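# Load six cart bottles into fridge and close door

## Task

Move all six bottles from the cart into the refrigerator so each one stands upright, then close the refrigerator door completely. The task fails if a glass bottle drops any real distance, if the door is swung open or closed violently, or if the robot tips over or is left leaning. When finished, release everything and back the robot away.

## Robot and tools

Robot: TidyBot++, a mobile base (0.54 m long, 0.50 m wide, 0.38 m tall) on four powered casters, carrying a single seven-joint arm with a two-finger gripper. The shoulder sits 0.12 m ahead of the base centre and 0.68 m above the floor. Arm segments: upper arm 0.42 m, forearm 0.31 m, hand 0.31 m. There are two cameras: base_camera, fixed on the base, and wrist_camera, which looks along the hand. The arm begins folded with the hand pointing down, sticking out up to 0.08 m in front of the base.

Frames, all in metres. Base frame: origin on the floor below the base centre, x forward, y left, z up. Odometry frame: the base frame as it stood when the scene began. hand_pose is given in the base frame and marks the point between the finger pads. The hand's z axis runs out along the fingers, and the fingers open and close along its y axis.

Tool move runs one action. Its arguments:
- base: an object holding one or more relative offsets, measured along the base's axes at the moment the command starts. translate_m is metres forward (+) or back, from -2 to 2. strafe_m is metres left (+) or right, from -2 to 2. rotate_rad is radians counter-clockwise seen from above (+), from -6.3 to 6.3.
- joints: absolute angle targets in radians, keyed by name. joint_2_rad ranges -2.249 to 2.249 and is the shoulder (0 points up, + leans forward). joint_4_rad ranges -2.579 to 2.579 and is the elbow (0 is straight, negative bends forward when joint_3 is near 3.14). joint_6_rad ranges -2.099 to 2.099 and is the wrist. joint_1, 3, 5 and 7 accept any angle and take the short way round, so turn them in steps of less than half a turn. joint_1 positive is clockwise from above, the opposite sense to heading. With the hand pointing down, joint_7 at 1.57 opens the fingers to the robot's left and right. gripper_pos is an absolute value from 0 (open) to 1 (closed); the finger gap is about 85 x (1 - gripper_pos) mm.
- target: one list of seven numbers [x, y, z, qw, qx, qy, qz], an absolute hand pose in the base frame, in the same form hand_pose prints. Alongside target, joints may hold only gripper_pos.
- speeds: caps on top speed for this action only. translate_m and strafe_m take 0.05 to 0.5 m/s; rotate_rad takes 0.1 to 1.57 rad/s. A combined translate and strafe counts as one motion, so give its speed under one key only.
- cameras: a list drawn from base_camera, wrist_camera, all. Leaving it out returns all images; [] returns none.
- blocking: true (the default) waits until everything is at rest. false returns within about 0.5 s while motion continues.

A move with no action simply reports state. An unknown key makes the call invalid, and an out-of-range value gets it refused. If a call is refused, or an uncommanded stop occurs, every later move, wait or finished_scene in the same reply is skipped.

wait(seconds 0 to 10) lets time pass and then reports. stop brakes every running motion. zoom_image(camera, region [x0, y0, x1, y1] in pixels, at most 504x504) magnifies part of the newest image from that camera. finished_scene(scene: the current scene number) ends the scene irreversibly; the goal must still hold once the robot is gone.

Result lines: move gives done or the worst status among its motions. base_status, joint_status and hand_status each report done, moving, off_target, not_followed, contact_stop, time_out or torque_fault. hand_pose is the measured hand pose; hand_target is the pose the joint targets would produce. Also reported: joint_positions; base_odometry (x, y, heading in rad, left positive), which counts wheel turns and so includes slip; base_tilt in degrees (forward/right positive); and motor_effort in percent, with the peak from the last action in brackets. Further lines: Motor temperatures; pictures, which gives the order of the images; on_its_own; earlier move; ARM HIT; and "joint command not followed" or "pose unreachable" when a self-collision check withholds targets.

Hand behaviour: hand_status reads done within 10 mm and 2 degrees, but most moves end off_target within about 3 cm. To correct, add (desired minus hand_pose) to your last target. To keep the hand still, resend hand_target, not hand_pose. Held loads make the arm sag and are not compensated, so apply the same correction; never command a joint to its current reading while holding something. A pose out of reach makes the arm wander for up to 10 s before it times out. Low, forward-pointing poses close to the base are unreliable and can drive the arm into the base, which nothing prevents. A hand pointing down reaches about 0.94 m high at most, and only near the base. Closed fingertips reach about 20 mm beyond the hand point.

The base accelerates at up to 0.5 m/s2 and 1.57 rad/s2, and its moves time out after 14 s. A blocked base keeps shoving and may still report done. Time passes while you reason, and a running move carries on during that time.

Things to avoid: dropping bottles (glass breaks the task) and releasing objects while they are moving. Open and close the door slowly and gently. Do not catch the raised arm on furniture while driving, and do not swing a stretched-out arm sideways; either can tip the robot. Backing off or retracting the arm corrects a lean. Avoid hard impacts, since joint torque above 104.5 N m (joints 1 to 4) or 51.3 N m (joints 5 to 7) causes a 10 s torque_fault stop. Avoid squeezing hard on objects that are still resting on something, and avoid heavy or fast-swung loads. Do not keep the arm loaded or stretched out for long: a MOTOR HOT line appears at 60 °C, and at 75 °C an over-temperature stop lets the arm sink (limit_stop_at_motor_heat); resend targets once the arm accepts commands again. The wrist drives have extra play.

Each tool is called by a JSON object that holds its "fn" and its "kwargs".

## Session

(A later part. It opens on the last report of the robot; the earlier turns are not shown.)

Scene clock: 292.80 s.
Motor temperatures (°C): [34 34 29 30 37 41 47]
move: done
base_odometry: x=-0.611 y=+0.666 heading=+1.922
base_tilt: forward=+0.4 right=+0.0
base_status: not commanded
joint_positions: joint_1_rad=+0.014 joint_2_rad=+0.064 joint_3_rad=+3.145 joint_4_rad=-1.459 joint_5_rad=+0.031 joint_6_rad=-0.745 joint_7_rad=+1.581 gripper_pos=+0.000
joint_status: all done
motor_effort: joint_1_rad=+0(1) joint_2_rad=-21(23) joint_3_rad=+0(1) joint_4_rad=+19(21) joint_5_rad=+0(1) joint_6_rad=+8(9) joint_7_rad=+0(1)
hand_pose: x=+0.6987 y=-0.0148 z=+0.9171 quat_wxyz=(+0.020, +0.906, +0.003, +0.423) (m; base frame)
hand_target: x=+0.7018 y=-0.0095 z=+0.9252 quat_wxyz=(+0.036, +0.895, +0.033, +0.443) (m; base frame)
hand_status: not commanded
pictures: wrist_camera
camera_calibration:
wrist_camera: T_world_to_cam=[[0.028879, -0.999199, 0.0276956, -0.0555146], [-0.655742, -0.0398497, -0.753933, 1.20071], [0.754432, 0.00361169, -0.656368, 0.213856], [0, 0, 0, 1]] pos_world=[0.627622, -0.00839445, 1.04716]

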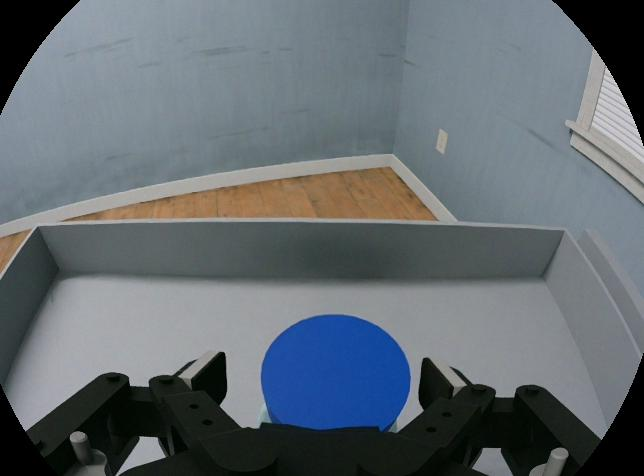

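{"fn": "move", "kwargs": {"base": {"strafe_m": -0.005}, "speeds": {"strafe_m": 0.1}, "cameras": ["wrist_camera"]}}

{"fn": "zoom_image", "kwargs": {"camera": "wrist_camera", "region": [150, 226, 550, 476]}}

Scene clock: 293.93 s.
Motor temperatures (°C): [34 34 29 30 37 41 47]
move: done
base_odometry: x=-0.606 y=+0.668 heading=+1.922
base_tilt: forward=+0.4 right=+0.0
base_status: done
joint_positions: joint_1_rad=+0.011 joint_2_rad=+0.064 joint_3_rad=+3.144 joint_4_rad=-1.459 joint_5_rad=+0.031 joint_6_rad=-0.743 joint_7_rad=+1.581 gripper_pos=+0.000
joint_status: not commanded
motor_effort: joint_1_rad=+0(2) joint_2_rad=-21(22) joint_3_rad=+1(2) joint_4_rad=+19(20) joint_5_rad=+0(1) joint_6_rad=+7(8) joint_7_rad=+0(1)
hand_pose: x=+0.6988 y=-0.0134 z=+0.9177 quat_wxyz=(+0.020, +0.906, +0.004, +0.424) (m; base frame)
hand_target: x=+0.7018 y=-0.0095 z=+0.9252 quat_wxyz=(+0.036, +0.895, +0.033, +0.443) (m; base frame)
hand_status: not commanded
pictures: wrist_camera
camera_calibration:
wrist_camera: T_world_to_cam=[[0.0313332, -0.999123, 0.0277724, -0.0558853], [-0.654278, -0.0415083, -0.755114, 1.20138], [0.755604, 0.00548924, -0.655005, 0.212117], [0, 0, 0, 1]] pos_world=[0.62751, -0.00713351, 1.04767]

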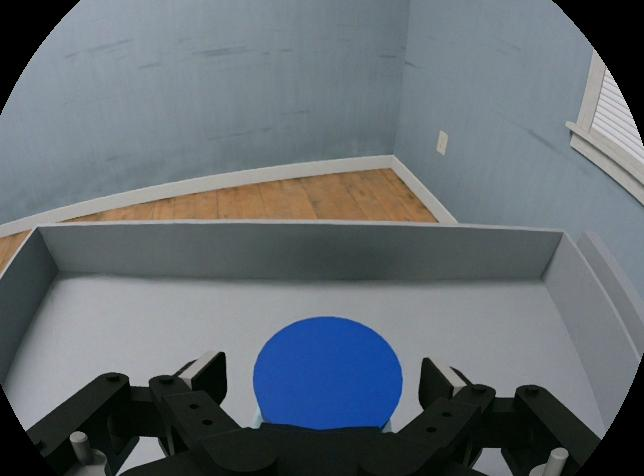

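Scaled by 1.260.

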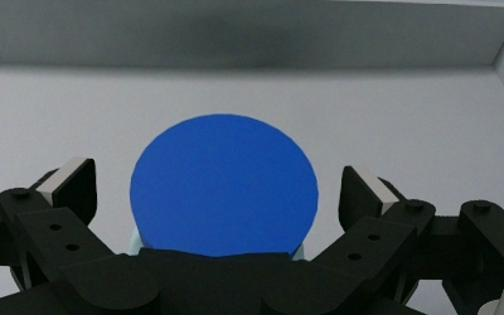

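{"fn": "move", "kwargs": {"joints": {"gripper_pos": 0.5}, "cameras": ["wrist_camera"]}}

{"fn": "move", "kwargs": {"joints": {"joint_2_rad": 0.10, "joint_4_rad": -0.88, "joint_6_rad": -1.236, "gripper_pos": 0.62}, "cameras": ["wrist_camera"]}}

Scene clock: 295.07 s.
Motor temperatures (°C): [34 34 29 30 37 41 47]
move: off_target
base_odometry: x=-0.606 y=+0.668 heading=+1.922
base_tilt: forward=+0.4 right=+0.0
base_status: not commanded
joint_positions: joint_1_rad=+0.011 joint_2_rad=+0.063 joint_3_rad=+3.144 joint_4_rad=-1.459 joint_5_rad=+0.031 joint_6_rad=-0.742 joint_7_rad=+1.581 gripper_pos=+0.421
joint_status: gripper_pos off_target (ended at +0.421, target +0.500)
motor_effort: joint_1_rad=+1(1) joint_2_rad=-20(21) joint_3_rad=+0(1) joint_4_rad=+20(20) joint_5_rad=+1(1) joint_6_rad=+8(9) joint_7_rad=+0(1)
hand_pose: x=+0.6987 y=-0.0134 z=+0.9184 quat_wxyz=(+0.020, +0.905, +0.004, +0.425) (m; base frame)
hand_target: x=+0.7018 y=-0.0095 z=+0.9252 quat_wxyz=(+0.036, +0.895, +0.033, +0.443) (m; base frame)
hand_status: not commanded
pictures: wrist_camera
camera_calibration:
wrist_camera: T_world_to_cam=[[0.0313217, -0.999121, 0.0278553, -0.0559605], [-0.652889, -0.0415534, -0.756313, 1.20196], [0.756806, 0.00550261, -0.653617, 0.21046], [0, 0, 0, 1]] pos_world=[0.627222, -0.00712389, 1.04818]

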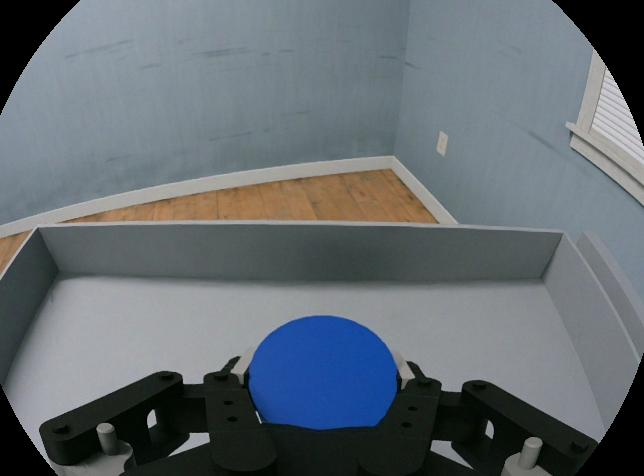

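Scene clock: 297.20 s.
Motor temperatures (°C): [34 34 29 30 37 41 47]
move: off_target
base_odometry: x=-0.606 y=+0.668 heading=+1.922
base_tilt: forward=+0.4 right=-0.1
base_status: not commanded
joint_positions: joint_1_rad=+0.011 joint_2_rad=+0.094 joint_3_rad=+3.144 joint_4_rad=-0.944 joint_5_rad=+0.031 joint_6_rad=-1.196 joint_7_rad=+1.581 gripper_pos=+0.421
joint_status: joint_4_rad off_target (ended at -0.944, target -0.880); gripper_pos off_target (ended at +0.421, target +0.620); the others done
motor_effort: joint_1_rad=+0(1) joint_2_rad=-23(27) joint_3_rad=-1(1) joint_4_rad=+21(25) joint_5_rad=+1(1) joint_6_rad=+11(11) joint_7_rad=+0(1)
hand_pose: x=+0.6742 y=-0.0154 z=+1.0692 quat_wxyz=(+0.021, +0.899, -0.003, +0.438) (m; base frame)
hand_target: x=+0.6706 y=-0.0148 z=+1.0887 quat_wxyz=(+0.038, +0.894, +0.018, +0.445) (m; base frame)
hand_status: not commanded
pictures: wrist_camera
camera_calibration:
wrist_camera: T_world_to_cam=[[0.0172617, -0.999533, 0.025213, -0.0491335], [-0.629974, -0.0304544, -0.776019, 1.30571], [0.776424, -0.00248812, -0.630206, 0.289264], [0, 0, 0, 1]] pos_world=[0.59882, -0.00862628, 1.19679]

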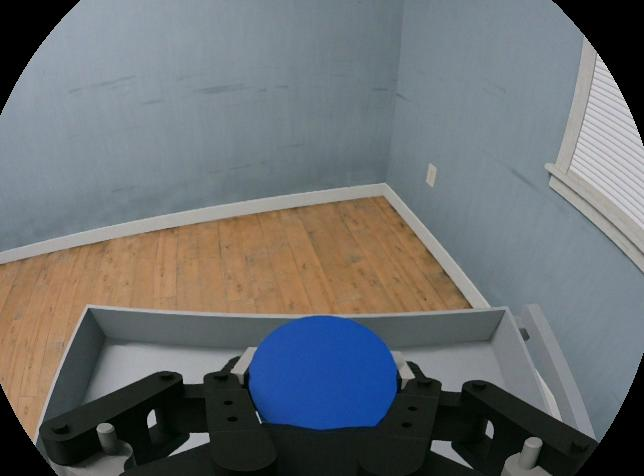

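{"fn": "move", "kwargs": {"base": {"translate_m": -0.2}, "joints": {"joint_2_rad": -0.12, "joint_4_rad": -1.12, "joint_6_rad": -1.30}, "speeds": {"translate_m": 0.35}, "cameras": []}}

{"fn": "move", "kwargs": {"base": {"translate_m": -0.258, "strafe_m": 0.630, "rotate_rad": 1.828}, "joints": {"joint_1_rad": 0.045, "joint_2_rad": -0.37, "joint_4_rad": -1.27, "joint_6_rad": -1.40}, "speeds": {"rotate_rad": 1.2}, "cameras": ["wrist_camera", "base_camera"]}}

Scene clock: 299.97 s.
Motor temperatures (°C): [34 34 29 30 37 41 47]
move: done
base_odometry: x=-0.537 y=+0.480 heading=+1.922
base_tilt: forward=+0.4 right=-0.1
base_status: done
joint_positions: joint_1_rad=+0.010 joint_2_rad=-0.117 joint_3_rad=+3.144 joint_4_rad=-1.112 joint_5_rad=+0.031 joint_6_rad=-1.268 joint_7_rad=+1.581 gripper_pos=+0.421
joint_status: all done
motor_effort: joint_1_rad=+0(1) joint_2_rad=-15(28) joint_3_rad=+0(1) joint_4_rad=+20(21) joint_5_rad=+1(1) joint_6_rad=+10(11) joint_7_rad=+0(1)
hand_pose: x=+0.5730 y=-0.0136 z=+1.0721 quat_wxyz=(+0.020, +0.905, -0.003, +0.425) (m; base frame)
hand_target: x=+0.5650 y=-0.0151 z=+1.0623 quat_wxyz=(+0.037, +0.912, +0.018, +0.408) (m; base frame)
hand_status: not commanded
pictures: none
No camera images: "cameras" was empty.

Scene clock: 303.03 s.
Motor temperatures (°C): [34 34 29 30 37 41 47]
move: done
base_odometry: x=-1.040 y=+0.021 heading=-2.534
base_tilt: forward=+0.4 right=+0.0
base_status: done
joint_positions: joint_1_rad=+0.030 joint_2_rad=-0.356 joint_3_rad=+3.141 joint_4_rad=-1.262 joint_5_rad=+0.031 joint_6_rad=-1.363 joint_7_rad=+1.581 gripper_pos=+0.421
joint_status: all done
motor_effort: joint_1_rad=+0(2) joint_2_rad=-5(19) joint_3_rad=+0(4) joint_4_rad=+19(22) joint_5_rad=+1(2) joint_6_rad=+10(10) joint_7_rad=+0(1)
hand_pose: x=+0.4578 y=-0.0178 z=+1.0699 quat_wxyz=(+0.024, +0.906, -0.012, +0.422) (m; base frame)
hand_target: x=+0.4439 y=-0.0302 z=+1.0624 quat_wxyz=(+0.046, +0.912, -0.005, +0.407) (m; base frame)
hand_status: not commanded
pictures: base_camera, wrist_camera
camera_calibration:
wrist_camera: T_world_to_cam=[[-0.000905615, -0.999768, 0.0215228, -0.035538], [-0.657833, -0.0156146, -0.753002, 1.1582], [0.753163, -0.0148404, -0.657667, 0.497504], [0, 0, 0, 1]] pos_world=[0.387167, -0.0100618, 1.20008]

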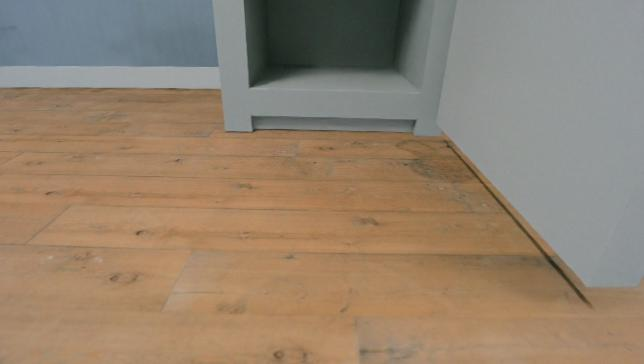

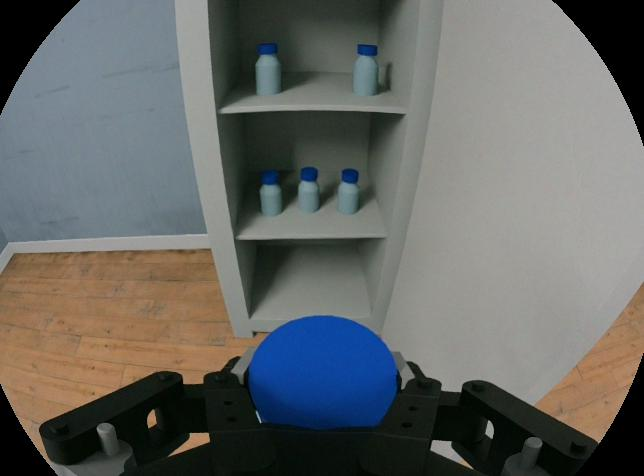

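{"fn": "zoom_image", "kwargs": {"camera": "base_camera", "region": [200, 60, 460, 160]}}

{"fn": "zoom_image", "kwargs": {"camera": "wrist_camera", "region": [190, 30, 440, 270]}}

Scaled by 1.938.

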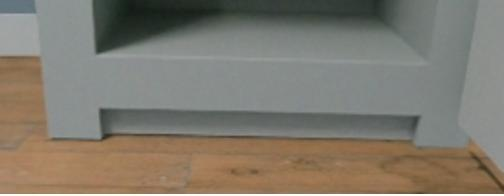

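Scaled by 2.016.

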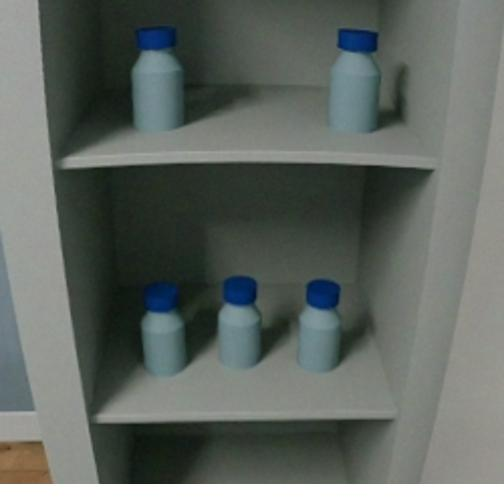

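{"fn": "move", "kwargs": {"base": {"translate_m": 0.36, "strafe_m": 0.005, "rotate_rad": 0.012}, "joints": {"joint_2_rad": 0.243, "joint_4_rad": -0.442, "joint_6_rad": -1.551}, "speeds": {"translate_m": 0.3}, "cameras": ["wrist_camera", "base_camera"]}}

Scene clock: 309.60 s.
Motor temperatures (°C): [34 34 29 30 37 41 47]
move: done
base_odometry: x=-1.333 y=-0.189 heading=-2.521
base_tilt: forward=+0.4 right=+0.0
base_status: done
joint_positions: joint_1_rad=+0.031 joint_2_rad=+0.256 joint_3_rad=+3.141 joint_4_rad=-0.501 joint_5_rad=+0.031 joint_6_rad=-1.512 joint_7_rad=+1.581 gripper_pos=+0.421
joint_status: all done
motor_effort: joint_1_rad=+1(2) joint_2_rad=-26(32) joint_3_rad=-1(3) joint_4_rad=+17(19) joint_5_rad=+1(2) joint_6_rad=+10(12) joint_7_rad=+0(1)
hand_pose: x=+0.6794 y=-0.0253 z=+1.1172 quat_wxyz=(+0.023, +0.906, -0.015, +0.422) (m; base frame)
hand_target: x=+0.6624 y=-0.0402 z=+1.1418 quat_wxyz=(+0.046, +0.899, -0.010, +0.436) (m; base frame)
hand_status: not commanded
pictures: base_camera, wrist_camera
camera_calibration:
wrist_camera: T_world_to_cam=[[-0.00567562, -0.999824, 0.0178822, -0.0365757], [-0.657732, -0.00973735, -0.753189, 1.33974], [0.753231, -0.0160365, -0.657561, 0.36141], [0, 0, 0, 1]] pos_world=[0.608756, -0.017728, 1.24738]

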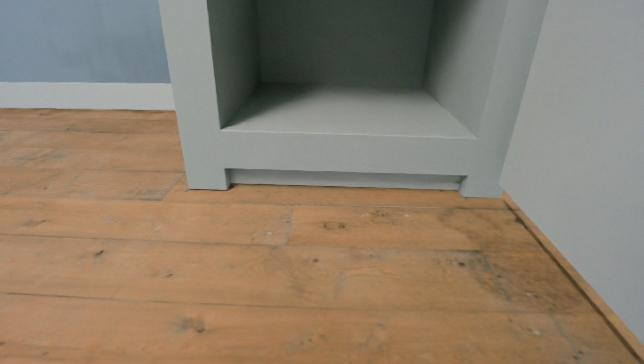

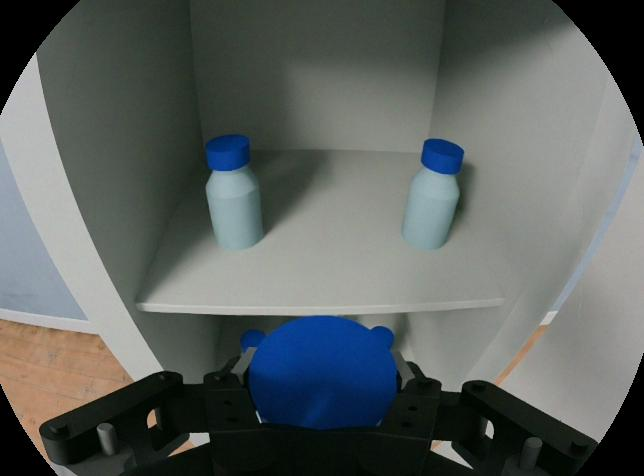

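{"fn": "move", "kwargs": {"base": {"translate_m": 0.30}, "joints": {"joint_1_rad": 0.09}, "speeds": {"translate_m": 0.2}, "cameras": ["wrist_camera", "base_camera"]}}

Scene clock: 313.13 s.
Motor temperatures (°C): [34 34 29 30 37 41 47]
move: done
base_odometry: x=-1.577 y=-0.364 heading=-2.520
base_tilt: forward=+0.4 right=-0.1
base_status: done
joint_positions: joint_1_rad=+0.081 joint_2_rad=+0.258 joint_3_rad=+3.142 joint_4_rad=-0.496 joint_5_rad=+0.031 joint_6_rad=-1.518 joint_7_rad=+1.581 gripper_pos=+0.421
joint_status: all done
motor_effort: joint_1_rad=+0(2) joint_2_rad=-26(29) joint_3_rad=+0(2) joint_4_rad=+18(18) joint_5_rad=+0(1) joint_6_rad=+10(11) joint_7_rad=+0(1)
hand_pose: x=+0.6770 y=-0.0538 z=+1.1169 quat_wxyz=(+0.034, +0.906, -0.038, +0.420) (m; base frame)
hand_target: x=+0.6601 y=-0.0646 z=+1.1418 quat_wxyz=(+0.055, +0.898, -0.030, +0.435) (m; base frame)
hand_status: not commanded
pictures: base_camera, wrist_camera
camera_calibration:
wrist_camera: T_world_to_cam=[[-0.0568852, -0.998218, 0.0180226, -0.0304518], [-0.659275, 0.0240015, -0.751518, 1.33873], [0.749747, -0.0546321, -0.659466, 0.364998], [0, 0, 0, 1]] pos_world=[0.607205, -0.0425885, 1.24733]

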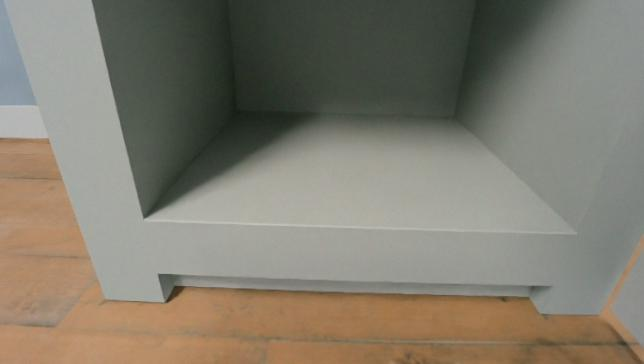

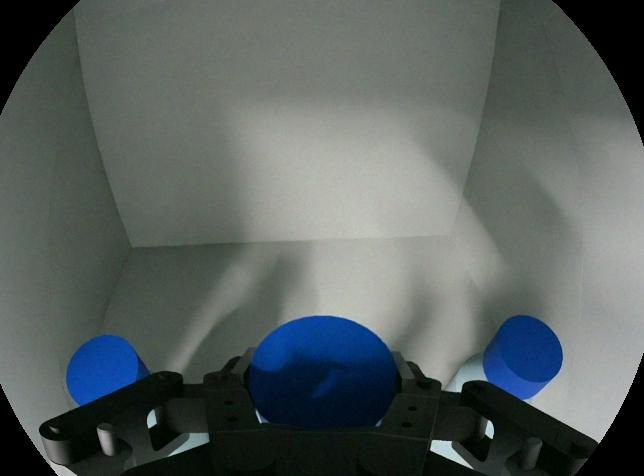

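{"fn": "move", "kwargs": {"joints": {"joint_2_rad": 0.166, "joint_4_rad": -0.745, "joint_6_rad": -1.255}, "cameras": []}}

{"fn": "move", "kwargs": {"joints": {"joint_2_rad": 0.160, "joint_4_rad": -0.782, "joint_6_rad": -1.235}, "cameras": []}}

{"fn": "move", "kwargs": {"joints": {"joint_2_rad": 0.156, "joint_4_rad": -0.81, "joint_6_rad": -1.215}, "cameras": ["wrist_camera"]}}

Scene clock: 315.43 s.
Motor temperatures (°C): [34 34 29 30 37 41 47]
move: done
base_odometry: x=-1.577 y=-0.364 heading=-2.520
base_tilt: forward=+0.4 right=-0.1
base_status: not commanded
joint_positions: joint_1_rad=+0.081 joint_2_rad=+0.202 joint_3_rad=+3.142 joint_4_rad=-0.738 joint_5_rad=+0.031 joint_6_rad=-1.331 joint_7_rad=+1.581 gripper_pos=+0.421
joint_status: all done
motor_effort: joint_1_rad=+0(1) joint_2_rad=-26(28) joint_3_rad=+1(1) joint_4_rad=+20(20) joint_5_rad=+1(1) joint_6_rad=+10(11) joint_7_rad=+0(1)
hand_pose: x=+0.6926 y=-0.0548 z=+1.0792 quat_wxyz=(+0.035, +0.906, -0.035, +0.421) (m; base frame)
hand_target: x=+0.6907 y=-0.0666 z=+1.1153 quat_wxyz=(+0.060, +0.883, -0.023, +0.465) (m; base frame)
hand_status: not commanded
pictures: none
No camera images: "cameras" was empty.

Scene clock: 316.10 s.
Motor temperatures (°C): [34 34 29 30 37 41 47]
move: done
base_odometry: x=-1.577 y=-0.364 heading=-2.520
base_tilt: forward=+0.4 right=+0.0
base_status: not commanded
joint_positions: joint_1_rad=+0.081 joint_2_rad=+0.193 joint_3_rad=+3.142 joint_4_rad=-0.776 joint_5_rad=+0.031 joint_6_rad=-1.309 joint_7_rad=+1.581 gripper_pos=+0.421
joint_status: all done
motor_effort: joint_1_rad=+0(1) joint_2_rad=-26(27) joint_3_rad=+0(1) joint_4_rad=+20(20) joint_5_rad=+1(1) joint_6_rad=+10(11) joint_7_rad=+0(1)
hand_pose: x=+0.6930 y=-0.0548 z=+1.0705 quat_wxyz=(+0.035, +0.907, -0.035, +0.417) (m; base frame)
hand_target: x=+0.6922 y=-0.0666 z=+1.1051 quat_wxyz=(+0.059, +0.885, -0.022, +0.461) (m; base frame)
hand_status: not commanded
pictures: none
No camera images: "cameras" was empty.

Scene clock: 316.73 s.
Motor temperatures (°C): [34 34 29 30 37 41 47]
move: done
base_odometry: x=-1.577 y=-0.364 heading=-2.520
base_tilt: forward=+0.4 right=+0.0
base_status: not commanded
joint_positions: joint_1_rad=+0.081 joint_2_rad=+0.188 joint_3_rad=+3.142 joint_4_rad=-0.804 joint_5_rad=+0.031 joint_6_rad=-1.288 joint_7_rad=+1.581 gripper_pos=+0.421
joint_status: all done
motor_effort: joint_1_rad=+0(1) joint_2_rad=-26(28) joint_3_rad=+0(1) joint_4_rad=+19(21) joint_5_rad=+1(1) joint_6_rad=+9(11) joint_7_rad=+0(0)
hand_pose: x=+0.6945 y=-0.0549 z=+1.0647 quat_wxyz=(+0.035, +0.908, -0.035, +0.417) (m; base frame)
hand_target: x=+0.6942 y=-0.0666 z=+1.0981 quat_wxyz=(+0.059, +0.886, -0.022, +0.459) (m; base frame)
hand_status: not commanded
pictures: wrist_camera
camera_calibration:
wrist_camera: T_world_to_cam=[[-0.0512531, -0.998435, 0.0223856, -0.0381578], [-0.665286, 0.0174169, -0.746386, 1.30942], [0.744828, -0.0531474, -0.665137, 0.326867], [0, 0, 0, 1]] pos_world=[0.625724, -0.043532, 1.1956]

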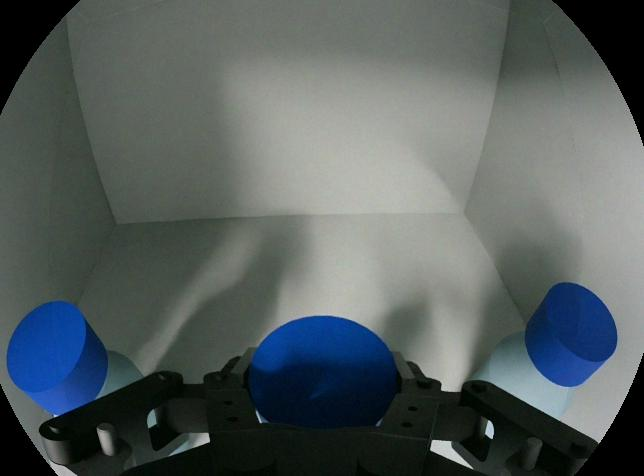

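{"fn": "move", "kwargs": {"joints": {"joint_2_rad": 0.153, "joint_4_rad": -0.838, "joint_6_rad": -1.195}, "cameras": []}}

{"fn": "move", "kwargs": {"joints": {"joint_2_rad": 0.152, "joint_4_rad": -0.862, "joint_6_rad": -1.175}, "cameras": []}}

Scene clock: 317.73 s.
Motor temperatures (°C): [34 34 29 30 37 41 47]
move: done
base_odometry: x=-1.577 y=-0.364 heading=-2.520
base_tilt: forward=+0.4 right=+0.0
base_status: not commanded
joint_positions: joint_1_rad=+0.081 joint_2_rad=+0.182 joint_3_rad=+3.142 joint_4_rad=-0.828 joint_5_rad=+0.031 joint_6_rad=-1.263 joint_7_rad=+1.581 gripper_pos=+0.421
joint_status: all done
motor_effort: joint_1_rad=+0(1) joint_2_rad=-26(26) joint_3_rad=+0(1) joint_4_rad=+20(21) joint_5_rad=+0(1) joint_6_rad=+10(10) joint_7_rad=+0(1)
hand_pose: x=+0.6964 y=-0.0550 z=+1.0619 quat_wxyz=(+0.035, +0.906, -0.034, +0.420) (m; base frame)
hand_target: x=+0.6964 y=-0.0667 z=+1.0905 quat_wxyz=(+0.059, +0.887, -0.021, +0.457) (m; base frame)
hand_status: not commanded
pictures: none
No camera images: "cameras" was empty.

Scene clock: 318.33 s.
Motor temperatures (°C): [34 34 29 30 37 41 47]
move: done
base_odometry: x=-1.577 y=-0.364 heading=-2.520
base_tilt: forward=+0.4 right=+0.0
base_status: not commanded
joint_positions: joint_1_rad=+0.081 joint_2_rad=+0.174 joint_3_rad=+3.142 joint_4_rad=-0.847 joint_5_rad=+0.031 joint_6_rad=-1.242 joint_7_rad=+1.581 gripper_pos=+0.421
joint_status: all done
motor_effort: joint_1_rad=+0(1) joint_2_rad=-24(26) joint_3_rad=+0(1) joint_4_rad=+19(20) joint_5_rad=+1(1) joint_6_rad=+9(10) joint_7_rad=+0(1)
hand_pose: x=+0.6970 y=-0.0550 z=+1.0617 quat_wxyz=(+0.035, +0.904, -0.034, +0.424) (m; base frame)
hand_target: x=+0.6994 y=-0.0669 z=+1.0838 quat_wxyz=(+0.059, +0.888, -0.020, +0.455) (m; base frame)
hand_status: not commanded
pictures: none
No camera images: "cameras" was empty.

{"fn": "move", "kwargs": {"joints": {"joint_2_rad": 0.16, "joint_4_rad": -0.882, "joint_6_rad": -1.168}, "cameras": []}}

{"fn": "move", "kwargs": {"joints": {"gripper_pos": 0.1}, "cameras": ["wrist_camera"]}}

Scene clock: 319.13 s.
Motor temperatures (°C): [34 34 29 30 37 41 47]
move: done
base_odometry: x=-1.577 y=-0.364 heading=-2.520
base_tilt: forward=+0.4 right=+0.0
base_status: not commanded
joint_positions: joint_1_rad=+0.081 joint_2_rad=+0.169 joint_3_rad=+3.142 joint_4_rad=-0.858 joint_5_rad=+0.031 joint_6_rad=-1.231 joint_7_rad=+1.581 gripper_pos=+0.421
joint_status: all done
motor_effort: joint_1_rad=+0(1) joint_2_rad=-22(24) joint_3_rad=+0(1) joint_4_rad=+18(20) joint_5_rad=+1(1) joint_6_rad=+9(10) joint_7_rad=+0(1)
hand_pose: x=+0.6967 y=-0.0549 z=+1.0616 quat_wxyz=(+0.035, +0.903, -0.034, +0.426) (m; base frame)
hand_target: x=+0.7034 y=-0.0672 z=+1.0704 quat_wxyz=(+0.059, +0.893, -0.020, +0.446) (m; base frame)
hand_status: not commanded
pictures: none
No camera images: "cameras" was empty.

Scene clock: 319.97 s.
Motor temperatures (°C): [34 34 29 30 37 41 47]
move: done
base_odometry: x=-1.577 y=-0.364 heading=-2.520
base_tilt: forward=+0.4 right=+0.0
base_status: not commanded
joint_positions: joint_1_rad=+0.081 joint_2_rad=+0.169 joint_3_rad=+3.142 joint_4_rad=-0.859 joint_5_rad=+0.031 joint_6_rad=-1.220 joint_7_rad=+1.581 gripper_pos=+0.100
joint_status: all done
motor_effort: joint_1_rad=+0(1) joint_2_rad=-23(24) joint_3_rad=+0(1) joint_4_rad=+17(18) joint_5_rad=+0(1) joint_6_rad=+7(10) joint_7_rad=+0(1)
hand_pose: x=+0.6988 y=-0.0550 z=+1.0639 quat_wxyz=(+0.035, +0.901, -0.034, +0.431) (m; base frame)
hand_target: x=+0.7034 y=-0.0672 z=+1.0704 quat_wxyz=(+0.059, +0.893, -0.020, +0.446) (m; base frame)
hand_status: not commanded
pictures: wrist_camera
camera_calibration:
wrist_camera: T_world_to_cam=[[-0.0501903, -0.99844, 0.0244512, -0.0410083], [-0.641901, 0.0134922, -0.766669, 1.31669], [0.765143, -0.0541746, -0.641577, 0.28384], [0, 0, 0, 1]] pos_world=[0.625948, -0.0433325, 1.19257]

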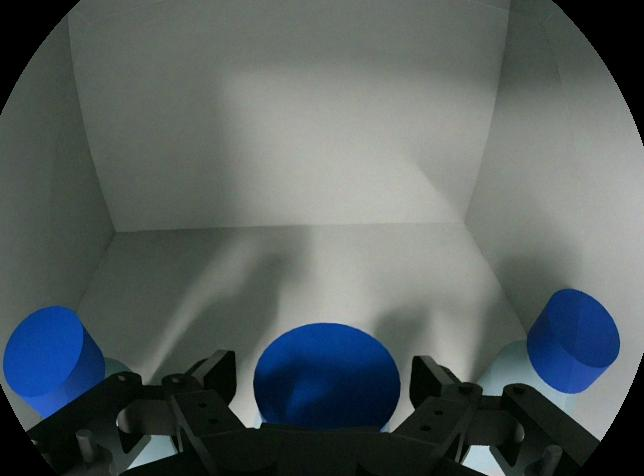

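{"fn": "move", "kwargs": {"base": {"translate_m": -0.27, "strafe_m": 0.024}, "speeds": {"translate_m": 0.35}, "cameras": ["wrist_camera"]}}

{"fn": "move", "kwargs": {"base": {"translate_m": -0.42}, "joints": {"joint_1_rad": 0.0, "joint_2_rad": -0.37, "joint_4_rad": -1.27, "joint_6_rad": -1.40, "gripper_pos": 1.0}, "cameras": ["wrist_camera", "base_camera"]}}

Scene clock: 322.33 s.
Motor temperatures (°C): [34 34 29 30 37 41 47]
move: done
base_odometry: x=-1.343 y=-0.226 heading=-2.520
base_tilt: forward=+0.4 right=+0.0
base_status: done
joint_positions: joint_1_rad=+0.083 joint_2_rad=+0.150 joint_3_rad=+3.142 joint_4_rad=-0.860 joint_5_rad=+0.031 joint_6_rad=-1.218 joint_7_rad=+1.581 gripper_pos=+0.100
joint_status: not commanded
motor_effort: joint_1_rad=+0(3) joint_2_rad=-21(28) joint_3_rad=-1(2) joint_4_rad=+17(19) joint_5_rad=+1(1) joint_6_rad=+7(9) joint_7_rad=+0(1)
hand_pose: x=+0.6918 y=-0.0554 z=+1.0751 quat_wxyz=(+0.036, +0.897, -0.034, +0.440) (m; base frame)
hand_target: x=+0.7034 y=-0.0672 z=+1.0704 quat_wxyz=(+0.059, +0.893, -0.020, +0.446) (m; base frame)
hand_status: not commanded
pictures: wrist_camera
camera_calibration:
wrist_camera: T_world_to_cam=[[-0.0521659, -0.998323, 0.0250973, -0.0412695], [-0.626016, 0.0131103, -0.7797, 1.32379], [0.778064, -0.0563851, -0.62565, 0.270192], [0, 0, 0, 1]] pos_world=[0.616333, -0.0433208, 1.20224]

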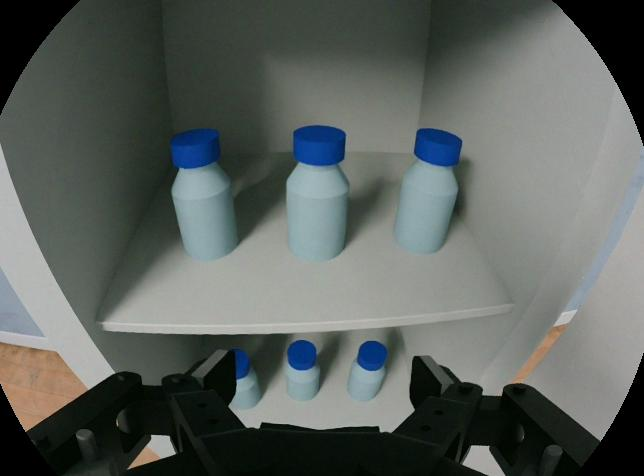

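Scene clock: 324.53 s.
Motor temperatures (°C): [34 34 29 30 37 41 47]
move: done
base_odometry: x=-1.002 y=+0.019 heading=-2.520
base_tilt: forward=+0.4 right=+0.0
base_status: done
joint_positions: joint_1_rad=+0.018 joint_2_rad=-0.378 joint_3_rad=+3.142 joint_4_rad=-1.243 joint_5_rad=+0.031 joint_6_rad=-1.349 joint_7_rad=+1.581 gripper_pos=+0.999
joint_status: all done
motor_effort: joint_1_rad=+0(2) joint_2_rad=-3(27) joint_3_rad=+0(1) joint_4_rad=+16(19) joint_5_rad=+0(1) joint_6_rad=+8(9) joint_7_rad=+0(1)
hand_pose: x=+0.4518 y=-0.0142 z=+1.0901 quat_wxyz=(+0.021, +0.894, -0.007, +0.447) (m; base frame)
hand_target: x=+0.4450 y=-0.0155 z=+1.0624 quat_wxyz=(+0.037, +0.912, +0.016, +0.408) (m; base frame)
hand_status: not commanded
pictures: base_camera, wrist_camera
camera_calibration:
wrist_camera: T_world_to_cam=[[0.00895738, -0.999698, 0.0228909, -0.0383164], [-0.614865, -0.0235591, -0.788281, 1.1885], [0.788582, -0.00701386, -0.61489, 0.45282], [0, 0, 0, 1]] pos_world=[0.374025, -0.00712869, 1.21618]

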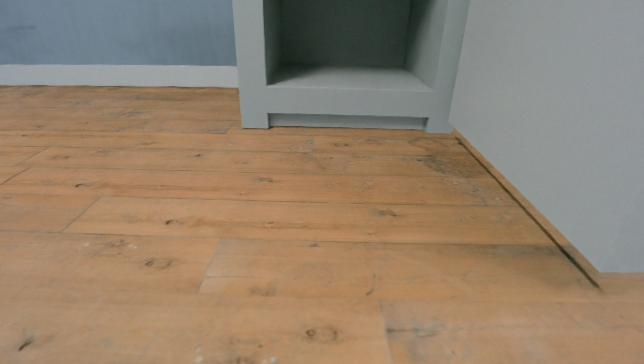

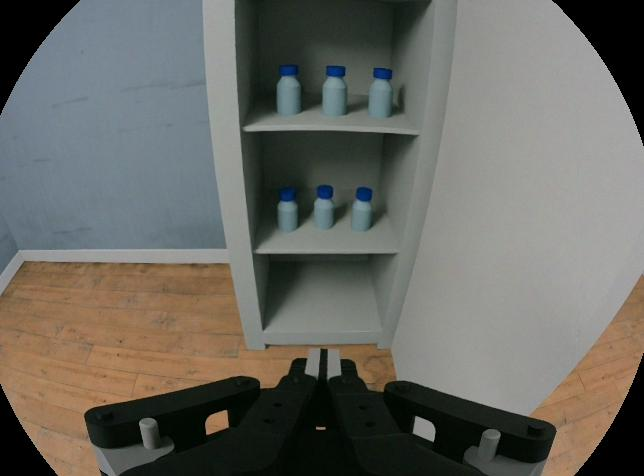

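{"fn": "move", "kwargs": {"base": {"strafe_m": -0.9}, "joints": {"joint_1_rad": 1.57}, "cameras": ["wrist_camera", "base_camera"]}}

Scene clock: 332.03 s.
Motor temperatures (°C): [34 34 29 30 37 41 47]
move: done
base_odometry: x=-1.525 y=+0.751 heading=-2.521
base_tilt: forward=+0.4 right=+0.0
base_status: done
joint_positions: joint_1_rad=+1.553 joint_2_rad=-0.368 joint_3_rad=+3.140 joint_4_rad=-1.247 joint_5_rad=+0.031 joint_6_rad=-1.349 joint_7_rad=+1.581 gripper_pos=+0.999
joint_status: all done
motor_effort: joint_1_rad=+0(2) joint_2_rad=-3(7) joint_3_rad=+0(2) joint_4_rad=+16(17) joint_5_rad=+1(2) joint_6_rad=+8(8) joint_7_rad=+0(1)
hand_pose: x=+0.1173 y=-0.3371 z=+1.0850 quat_wxyz=(+0.321, +0.641, -0.628, +0.302) (m; base frame)
hand_target: x=+0.1038 y=-0.3260 z=+1.0624 quat_wxyz=(+0.314, +0.656, -0.634, +0.262) (m; base frame)
hand_status: not commanded
pictures: base_camera, wrist_camera
camera_calibration:
wrist_camera: T_world_to_cam=[[-0.998676, -0.0459802, 0.0230802, 0.0815263], [-0.0467675, 0.624394, -0.779708, 1.11363], [0.02144, -0.779755, -0.625717, 0.552491], [0, 0, 0, 1]] pos_world=[0.121655, -0.260789, 1.21213]

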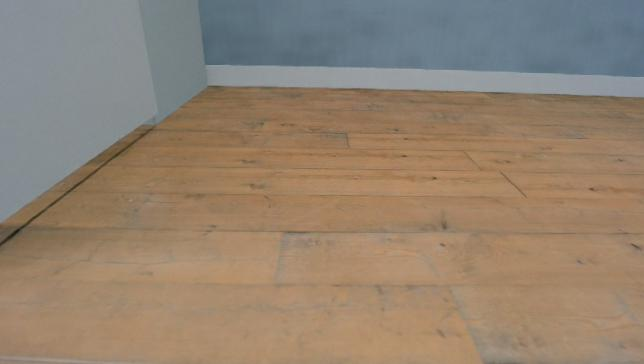

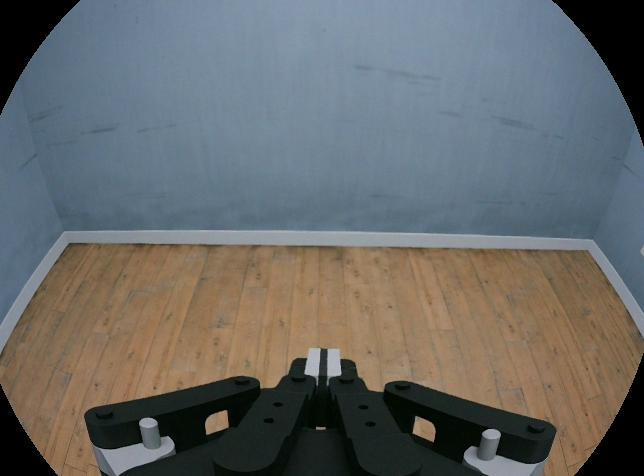

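{"fn": "move", "kwargs": {"base": {"translate_m": 0.586, "strafe_m": 0.13}, "cameras": ["base_camera"]}}

Scene clock: 335.13 s.
Motor temperatures (°C): [34 34 29 30 37 41 47]
move: done
base_odometry: x=-1.927 y=+0.304 heading=-2.521
base_tilt: forward=+0.4 right=-0.1
base_status: done
joint_positions: joint_1_rad=+1.555 joint_2_rad=-0.368 joint_3_rad=+3.137 joint_4_rad=-1.247 joint_5_rad=+0.031 joint_6_rad=-1.349 joint_7_rad=+1.581 gripper_pos=+0.999
joint_status: not commanded
motor_effort: joint_1_rad=+0(1) joint_2_rad=-3(5) joint_3_rad=+0(2) joint_4_rad=+16(16) joint_5_rad=+1(2) joint_6_rad=+8(8) joint_7_rad=+0(1)
hand_pose: x=+0.1184 y=-0.3369 z=+1.0850 quat_wxyz=(+0.322, +0.642, -0.627, +0.302) (m; base frame)
hand_target: x=+0.1038 y=-0.3260 z=+1.0624 quat_wxyz=(+0.314, +0.656, -0.634, +0.262) (m; base frame)
hand_status: not commanded
pictures: base_camera

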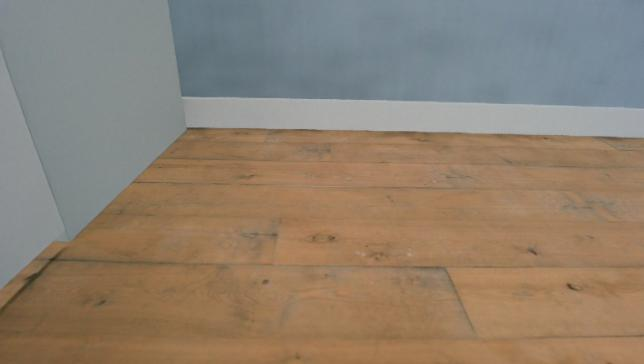

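{"fn": "move", "kwargs": {"base": {"strafe_m": 0.26}, "speeds": {"strafe_m": 0.1}, "cameras": ["base_camera"]}}

Scene clock: 339.10 s.
Motor temperatures (°C): [34 34 29 30 37 41 47]
move: done
base_odometry: x=-1.776 y=+0.092 heading=-2.521
base_tilt: forward=+0.4 right=-0.1
base_status: done
joint_positions: joint_1_rad=+1.555 joint_2_rad=-0.374 joint_3_rad=+3.137 joint_4_rad=-1.248 joint_5_rad=+0.031 joint_6_rad=-1.351 joint_7_rad=+1.581 gripper_pos=+0.999
joint_status: not commanded
motor_effort: joint_1_rad=+0(1) joint_2_rad=-3(7) joint_3_rad=+0(1) joint_4_rad=+15(17) joint_5_rad=+0(1) joint_6_rad=+8(8) joint_7_rad=+0(1)
hand_pose: x=+0.1182 y=-0.3344 z=+1.0858 quat_wxyz=(+0.323, +0.641, -0.627, +0.303) (m; base frame)
hand_target: x=+0.1038 y=-0.3260 z=+1.0624 quat_wxyz=(+0.314, +0.656, -0.634, +0.262) (m; base frame)
hand_status: not commanded
pictures: base_camera

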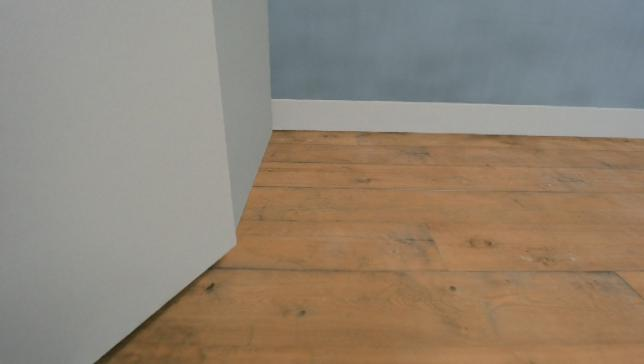

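{"fn": "move", "kwargs": {"base": {"strafe_m": 0.22}, "speeds": {"strafe_m": 0.1}, "cameras": ["base_camera"]}}

Scene clock: 342.47 s.
Motor temperatures (°C): [34 34 29 30 37 41 47]
move: done
base_odometry: x=-1.648 y=-0.087 heading=-2.522
base_tilt: forward=+0.4 right=-0.1
base_status: done
joint_positions: joint_1_rad=+1.555 joint_2_rad=-0.374 joint_3_rad=+3.137 joint_4_rad=-1.248 joint_5_rad=+0.031 joint_6_rad=-1.352 joint_7_rad=+1.581 gripper_pos=+0.999
joint_status: not commanded
motor_effort: joint_1_rad=+0(1) joint_2_rad=-3(6) joint_3_rad=+0(1) joint_4_rad=+16(17) joint_5_rad=+1(1) joint_6_rad=+8(8) joint_7_rad=+0(1)
hand_pose: x=+0.1179 y=-0.3342 z=+1.0854 quat_wxyz=(+0.322, +0.641, -0.627, +0.302) (m; base frame)
hand_target: x=+0.1038 y=-0.3260 z=+1.0624 quat_wxyz=(+0.314, +0.656, -0.634, +0.262) (m; base frame)
hand_status: not commanded
pictures: base_camera

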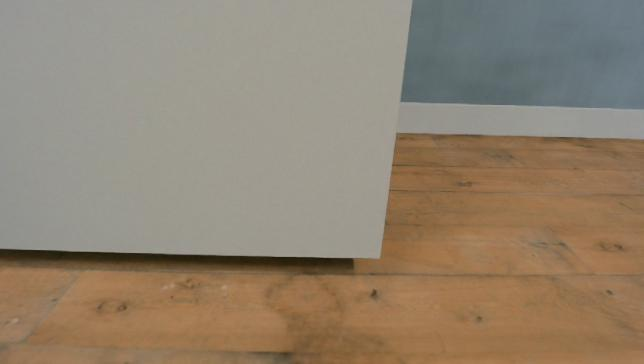

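{"fn": "move", "kwargs": {"base": {"translate_m": -0.38, "strafe_m": 0.30}, "joints": {"joint_1_rad": 0.0}, "cameras": ["base_camera", "wrist_camera"]}}

Scene clock: 346.27 s.
Motor temperatures (°C): [34 34 29 30 37 41 47]
move: done
base_odometry: x=-1.164 y=-0.111 heading=-2.522
base_tilt: forward=+0.4 right=-0.1
base_status: done
joint_positions: joint_1_rad=+0.017 joint_2_rad=-0.377 joint_3_rad=+3.138 joint_4_rad=-1.248 joint_5_rad=+0.031 joint_6_rad=-1.352 joint_7_rad=+1.581 gripper_pos=+0.999
joint_status: all done
motor_effort: joint_1_rad=+0(1) joint_2_rad=-3(5) joint_3_rad=+0(2) joint_4_rad=+15(17) joint_5_rad=+1(1) joint_6_rad=+7(9) joint_7_rad=+0(1)
hand_pose: x=+0.4517 y=-0.0120 z=+1.0864 quat_wxyz=(+0.021, +0.896, -0.005, +0.443) (m; base frame)
hand_target: x=+0.4450 y=-0.0155 z=+1.0624 quat_wxyz=(+0.037, +0.912, +0.016, +0.408) (m; base frame)
hand_status: not commanded
pictures: base_camera, wrist_camera
camera_calibration:
wrist_camera: T_world_to_cam=[[0.0139681, -0.999612, 0.0241035, -0.0395651], [-0.622335, -0.0275589, -0.782266, 1.18233], [0.782626, -0.00407369, -0.622478, 0.46166], [0, 0, 0, 1]] pos_world=[0.375051, -0.00508528, 1.21322]

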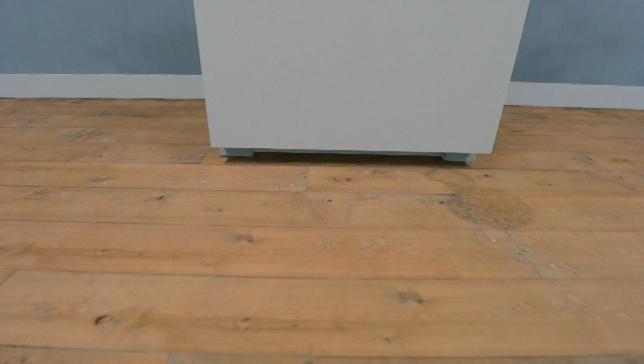

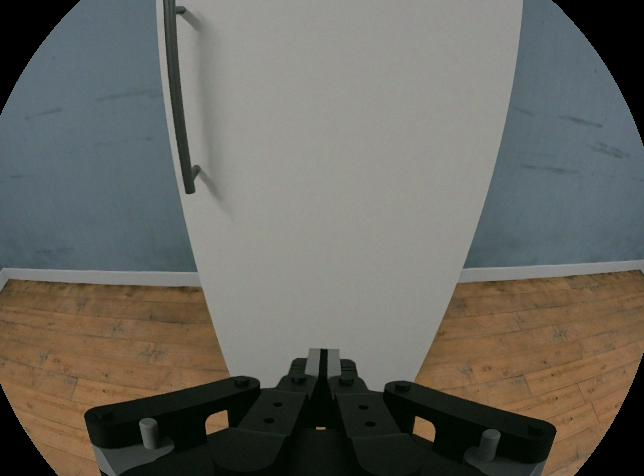

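{"fn": "zoom_image", "kwargs": {"camera": "base_camera", "region": [190, 100, 350, 180]}}

{"fn": "zoom_image", "kwargs": {"camera": "base_camera", "region": [370, 100, 530, 180]}}

{"fn": "zoom_image", "kwargs": {"camera": "wrist_camera", "region": [120, 0, 320, 200]}}

Scaled by 3.150.

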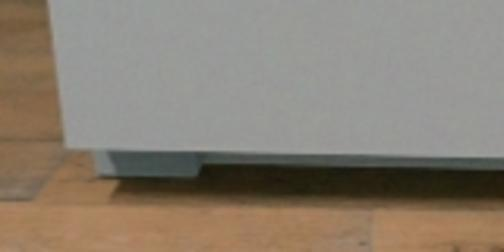

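Scaled by 3.150.

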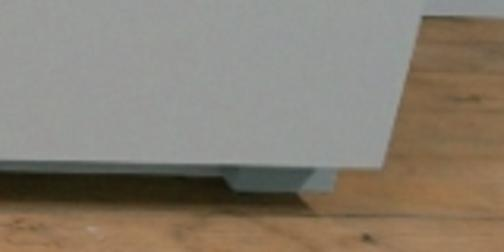

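Scaled by 2.520.

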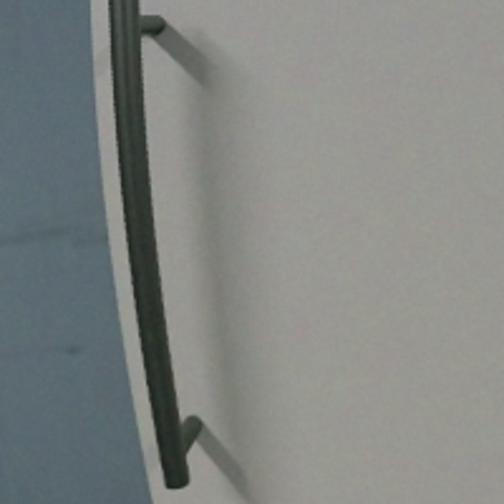

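{"fn": "move", "kwargs": {"base": {"translate_m": 0.40, "strafe_m": 0.09}, "speeds": {"translate_m": 0.3}, "cameras": ["wrist_camera", "base_camera"]}}

Scene clock: 350.57 s.
Motor temperatures (°C): [34 34 29 30 37 41 47]
move: done
base_odometry: x=-1.437 y=-0.417 heading=-2.522
base_tilt: forward=+0.4 right=+0.0
base_status: done
joint_positions: joint_1_rad=+0.016 joint_2_rad=-0.368 joint_3_rad=+3.139 joint_4_rad=-1.249 joint_5_rad=+0.031 joint_6_rad=-1.353 joint_7_rad=+1.581 gripper_pos=+0.999
joint_status: not commanded
motor_effort: joint_1_rad=+1(1) joint_2_rad=-3(7) joint_3_rad=+0(2) joint_4_rad=+16(17) joint_5_rad=+0(1) joint_6_rad=+8(8) joint_7_rad=+0(1)
hand_pose: x=+0.4554 y=-0.0122 z=+1.0830 quat_wxyz=(+0.021, +0.899, -0.005, +0.438) (m; base frame)
hand_target: x=+0.4450 y=-0.0155 z=+1.0624 quat_wxyz=(+0.037, +0.912, +0.016, +0.408) (m; base frame)
hand_status: not commanded
pictures: base_camera, wrist_camera
camera_calibration:
wrist_camera: T_world_to_cam=[[0.0142021, -0.999624, 0.0234693, -0.0391487], [-0.630051, -0.0271723, -0.776078, 1.1788], [0.776423, -0.00376494, -0.6302, 0.467857], [0, 0, 0, 1]] pos_world=[0.380007, -0.00534171, 1.2106]

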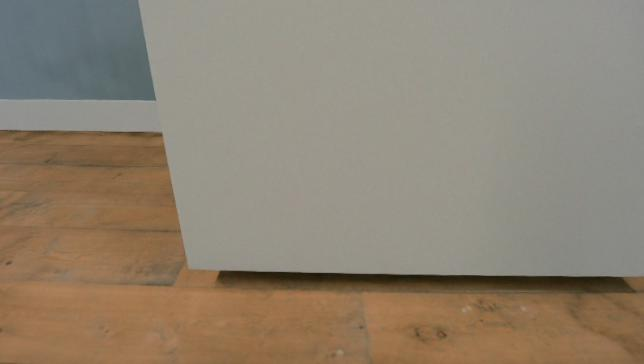

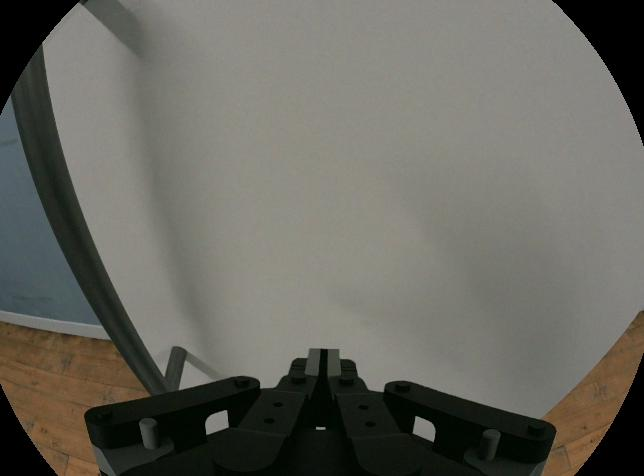

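{"fn": "move", "kwargs": {"base": {"translate_m": 0.07}, "speeds": {"translate_m": 0.08}, "cameras": ["wrist_camera", "base_camera"]}}

Scene clock: 353.00 s.
Motor temperatures (°C): [34 34 29 30 37 41 47]
move: done
base_odometry: x=-1.494 y=-0.458 heading=-2.522
base_tilt: forward=+0.4 right=+0.0
base_status: done
joint_positions: joint_1_rad=+0.016 joint_2_rad=-0.369 joint_3_rad=+3.139 joint_4_rad=-1.249 joint_5_rad=+0.031 joint_6_rad=-1.353 joint_7_rad=+1.581 gripper_pos=+0.999
joint_status: not commanded
motor_effort: joint_1_rad=+0(1) joint_2_rad=-4(6) joint_3_rad=+0(1) joint_4_rad=+16(17) joint_5_rad=+0(1) joint_6_rad=+7(8) joint_7_rad=+0(1)
hand_pose: x=+0.4550 y=-0.0121 z=+1.0833 quat_wxyz=(+0.021, +0.898, -0.005, +0.439) (m; base frame)
hand_target: x=+0.4450 y=-0.0155 z=+1.0624 quat_wxyz=(+0.037, +0.912, +0.016, +0.408) (m; base frame)
hand_status: not commanded
pictures: base_camera, wrist_camera
camera_calibration:
wrist_camera: T_world_to_cam=[[0.0141813, -0.999623, 0.0234931, -0.0391603], [-0.629414, -0.0271807, -0.776594, 1.17905], [0.77694, -0.00377377, -0.629563, 0.467398], [0, 0, 0, 1]] pos_world=[0.379525, -0.00533424, 1.21082]

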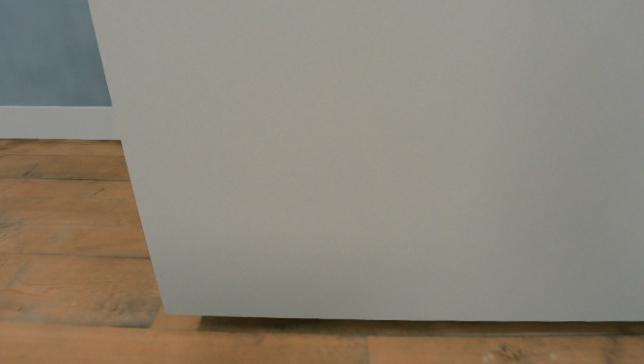

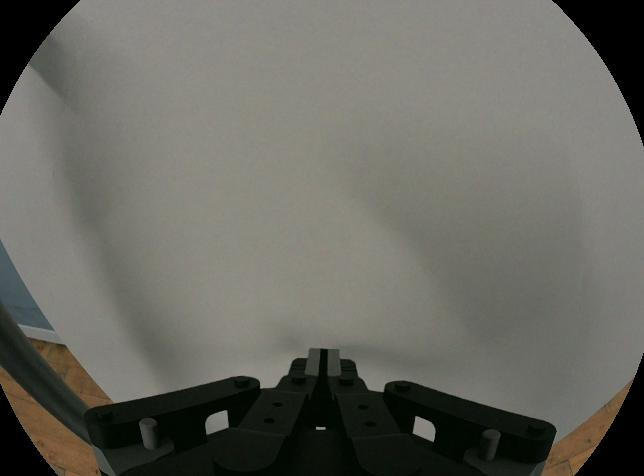

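{"fn": "move", "kwargs": {"base": {"translate_m": 0.02}, "speeds": {"translate_m": 0.05}, "cameras": ["wrist_camera"]}}

Scene clock: 355.33 s.
Motor temperatures (°C): [34 34 29 30 37 41 47]
move: done
base_odometry: x=-1.510 y=-0.469 heading=-2.521
base_tilt: forward=+0.4 right=+0.0
base_status: done
joint_positions: joint_1_rad=+0.016 joint_2_rad=-0.380 joint_3_rad=+3.139 joint_4_rad=-1.249 joint_5_rad=+0.031 joint_6_rad=-1.366 joint_7_rad=+1.581 gripper_pos=+0.999
joint_status: not commanded
motor_effort: joint_1_rad=+1(1) joint_2_rad=+0(4) joint_3_rad=+0(2) joint_4_rad=+15(16) joint_5_rad=+0(1) joint_6_rad=+9(12) joint_7_rad=+0(1)
hand_pose: x=+0.4480 y=-0.0120 z=+1.0835 quat_wxyz=(+0.021, +0.899, -0.005, +0.437) (m; base frame)
hand_target: x=+0.4450 y=-0.0155 z=+1.0624 quat_wxyz=(+0.037, +0.912, +0.016, +0.408) (m; base frame)
hand_status: not commanded
pictures: wrist_camera
camera_calibration:
wrist_camera: T_world_to_cam=[[0.0139942, -0.999634, 0.0231723, -0.038534], [-0.631626, -0.0268031, -0.77481, 1.1739], [0.775147, -0.00379341, -0.631769, 0.47616], [0, 0, 0, 1]] pos_world=[0.37291, -0.00524947, 1.21126]

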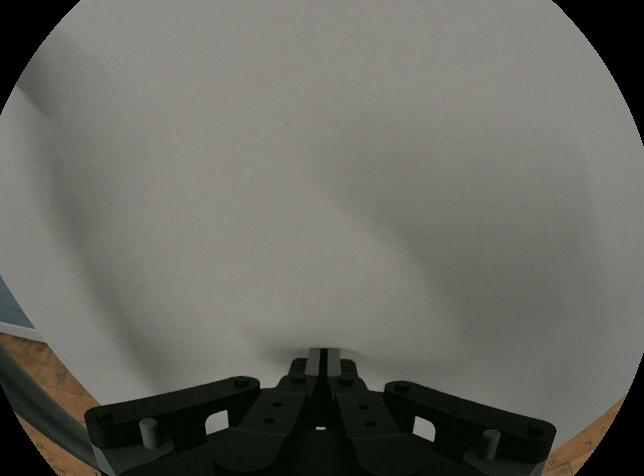

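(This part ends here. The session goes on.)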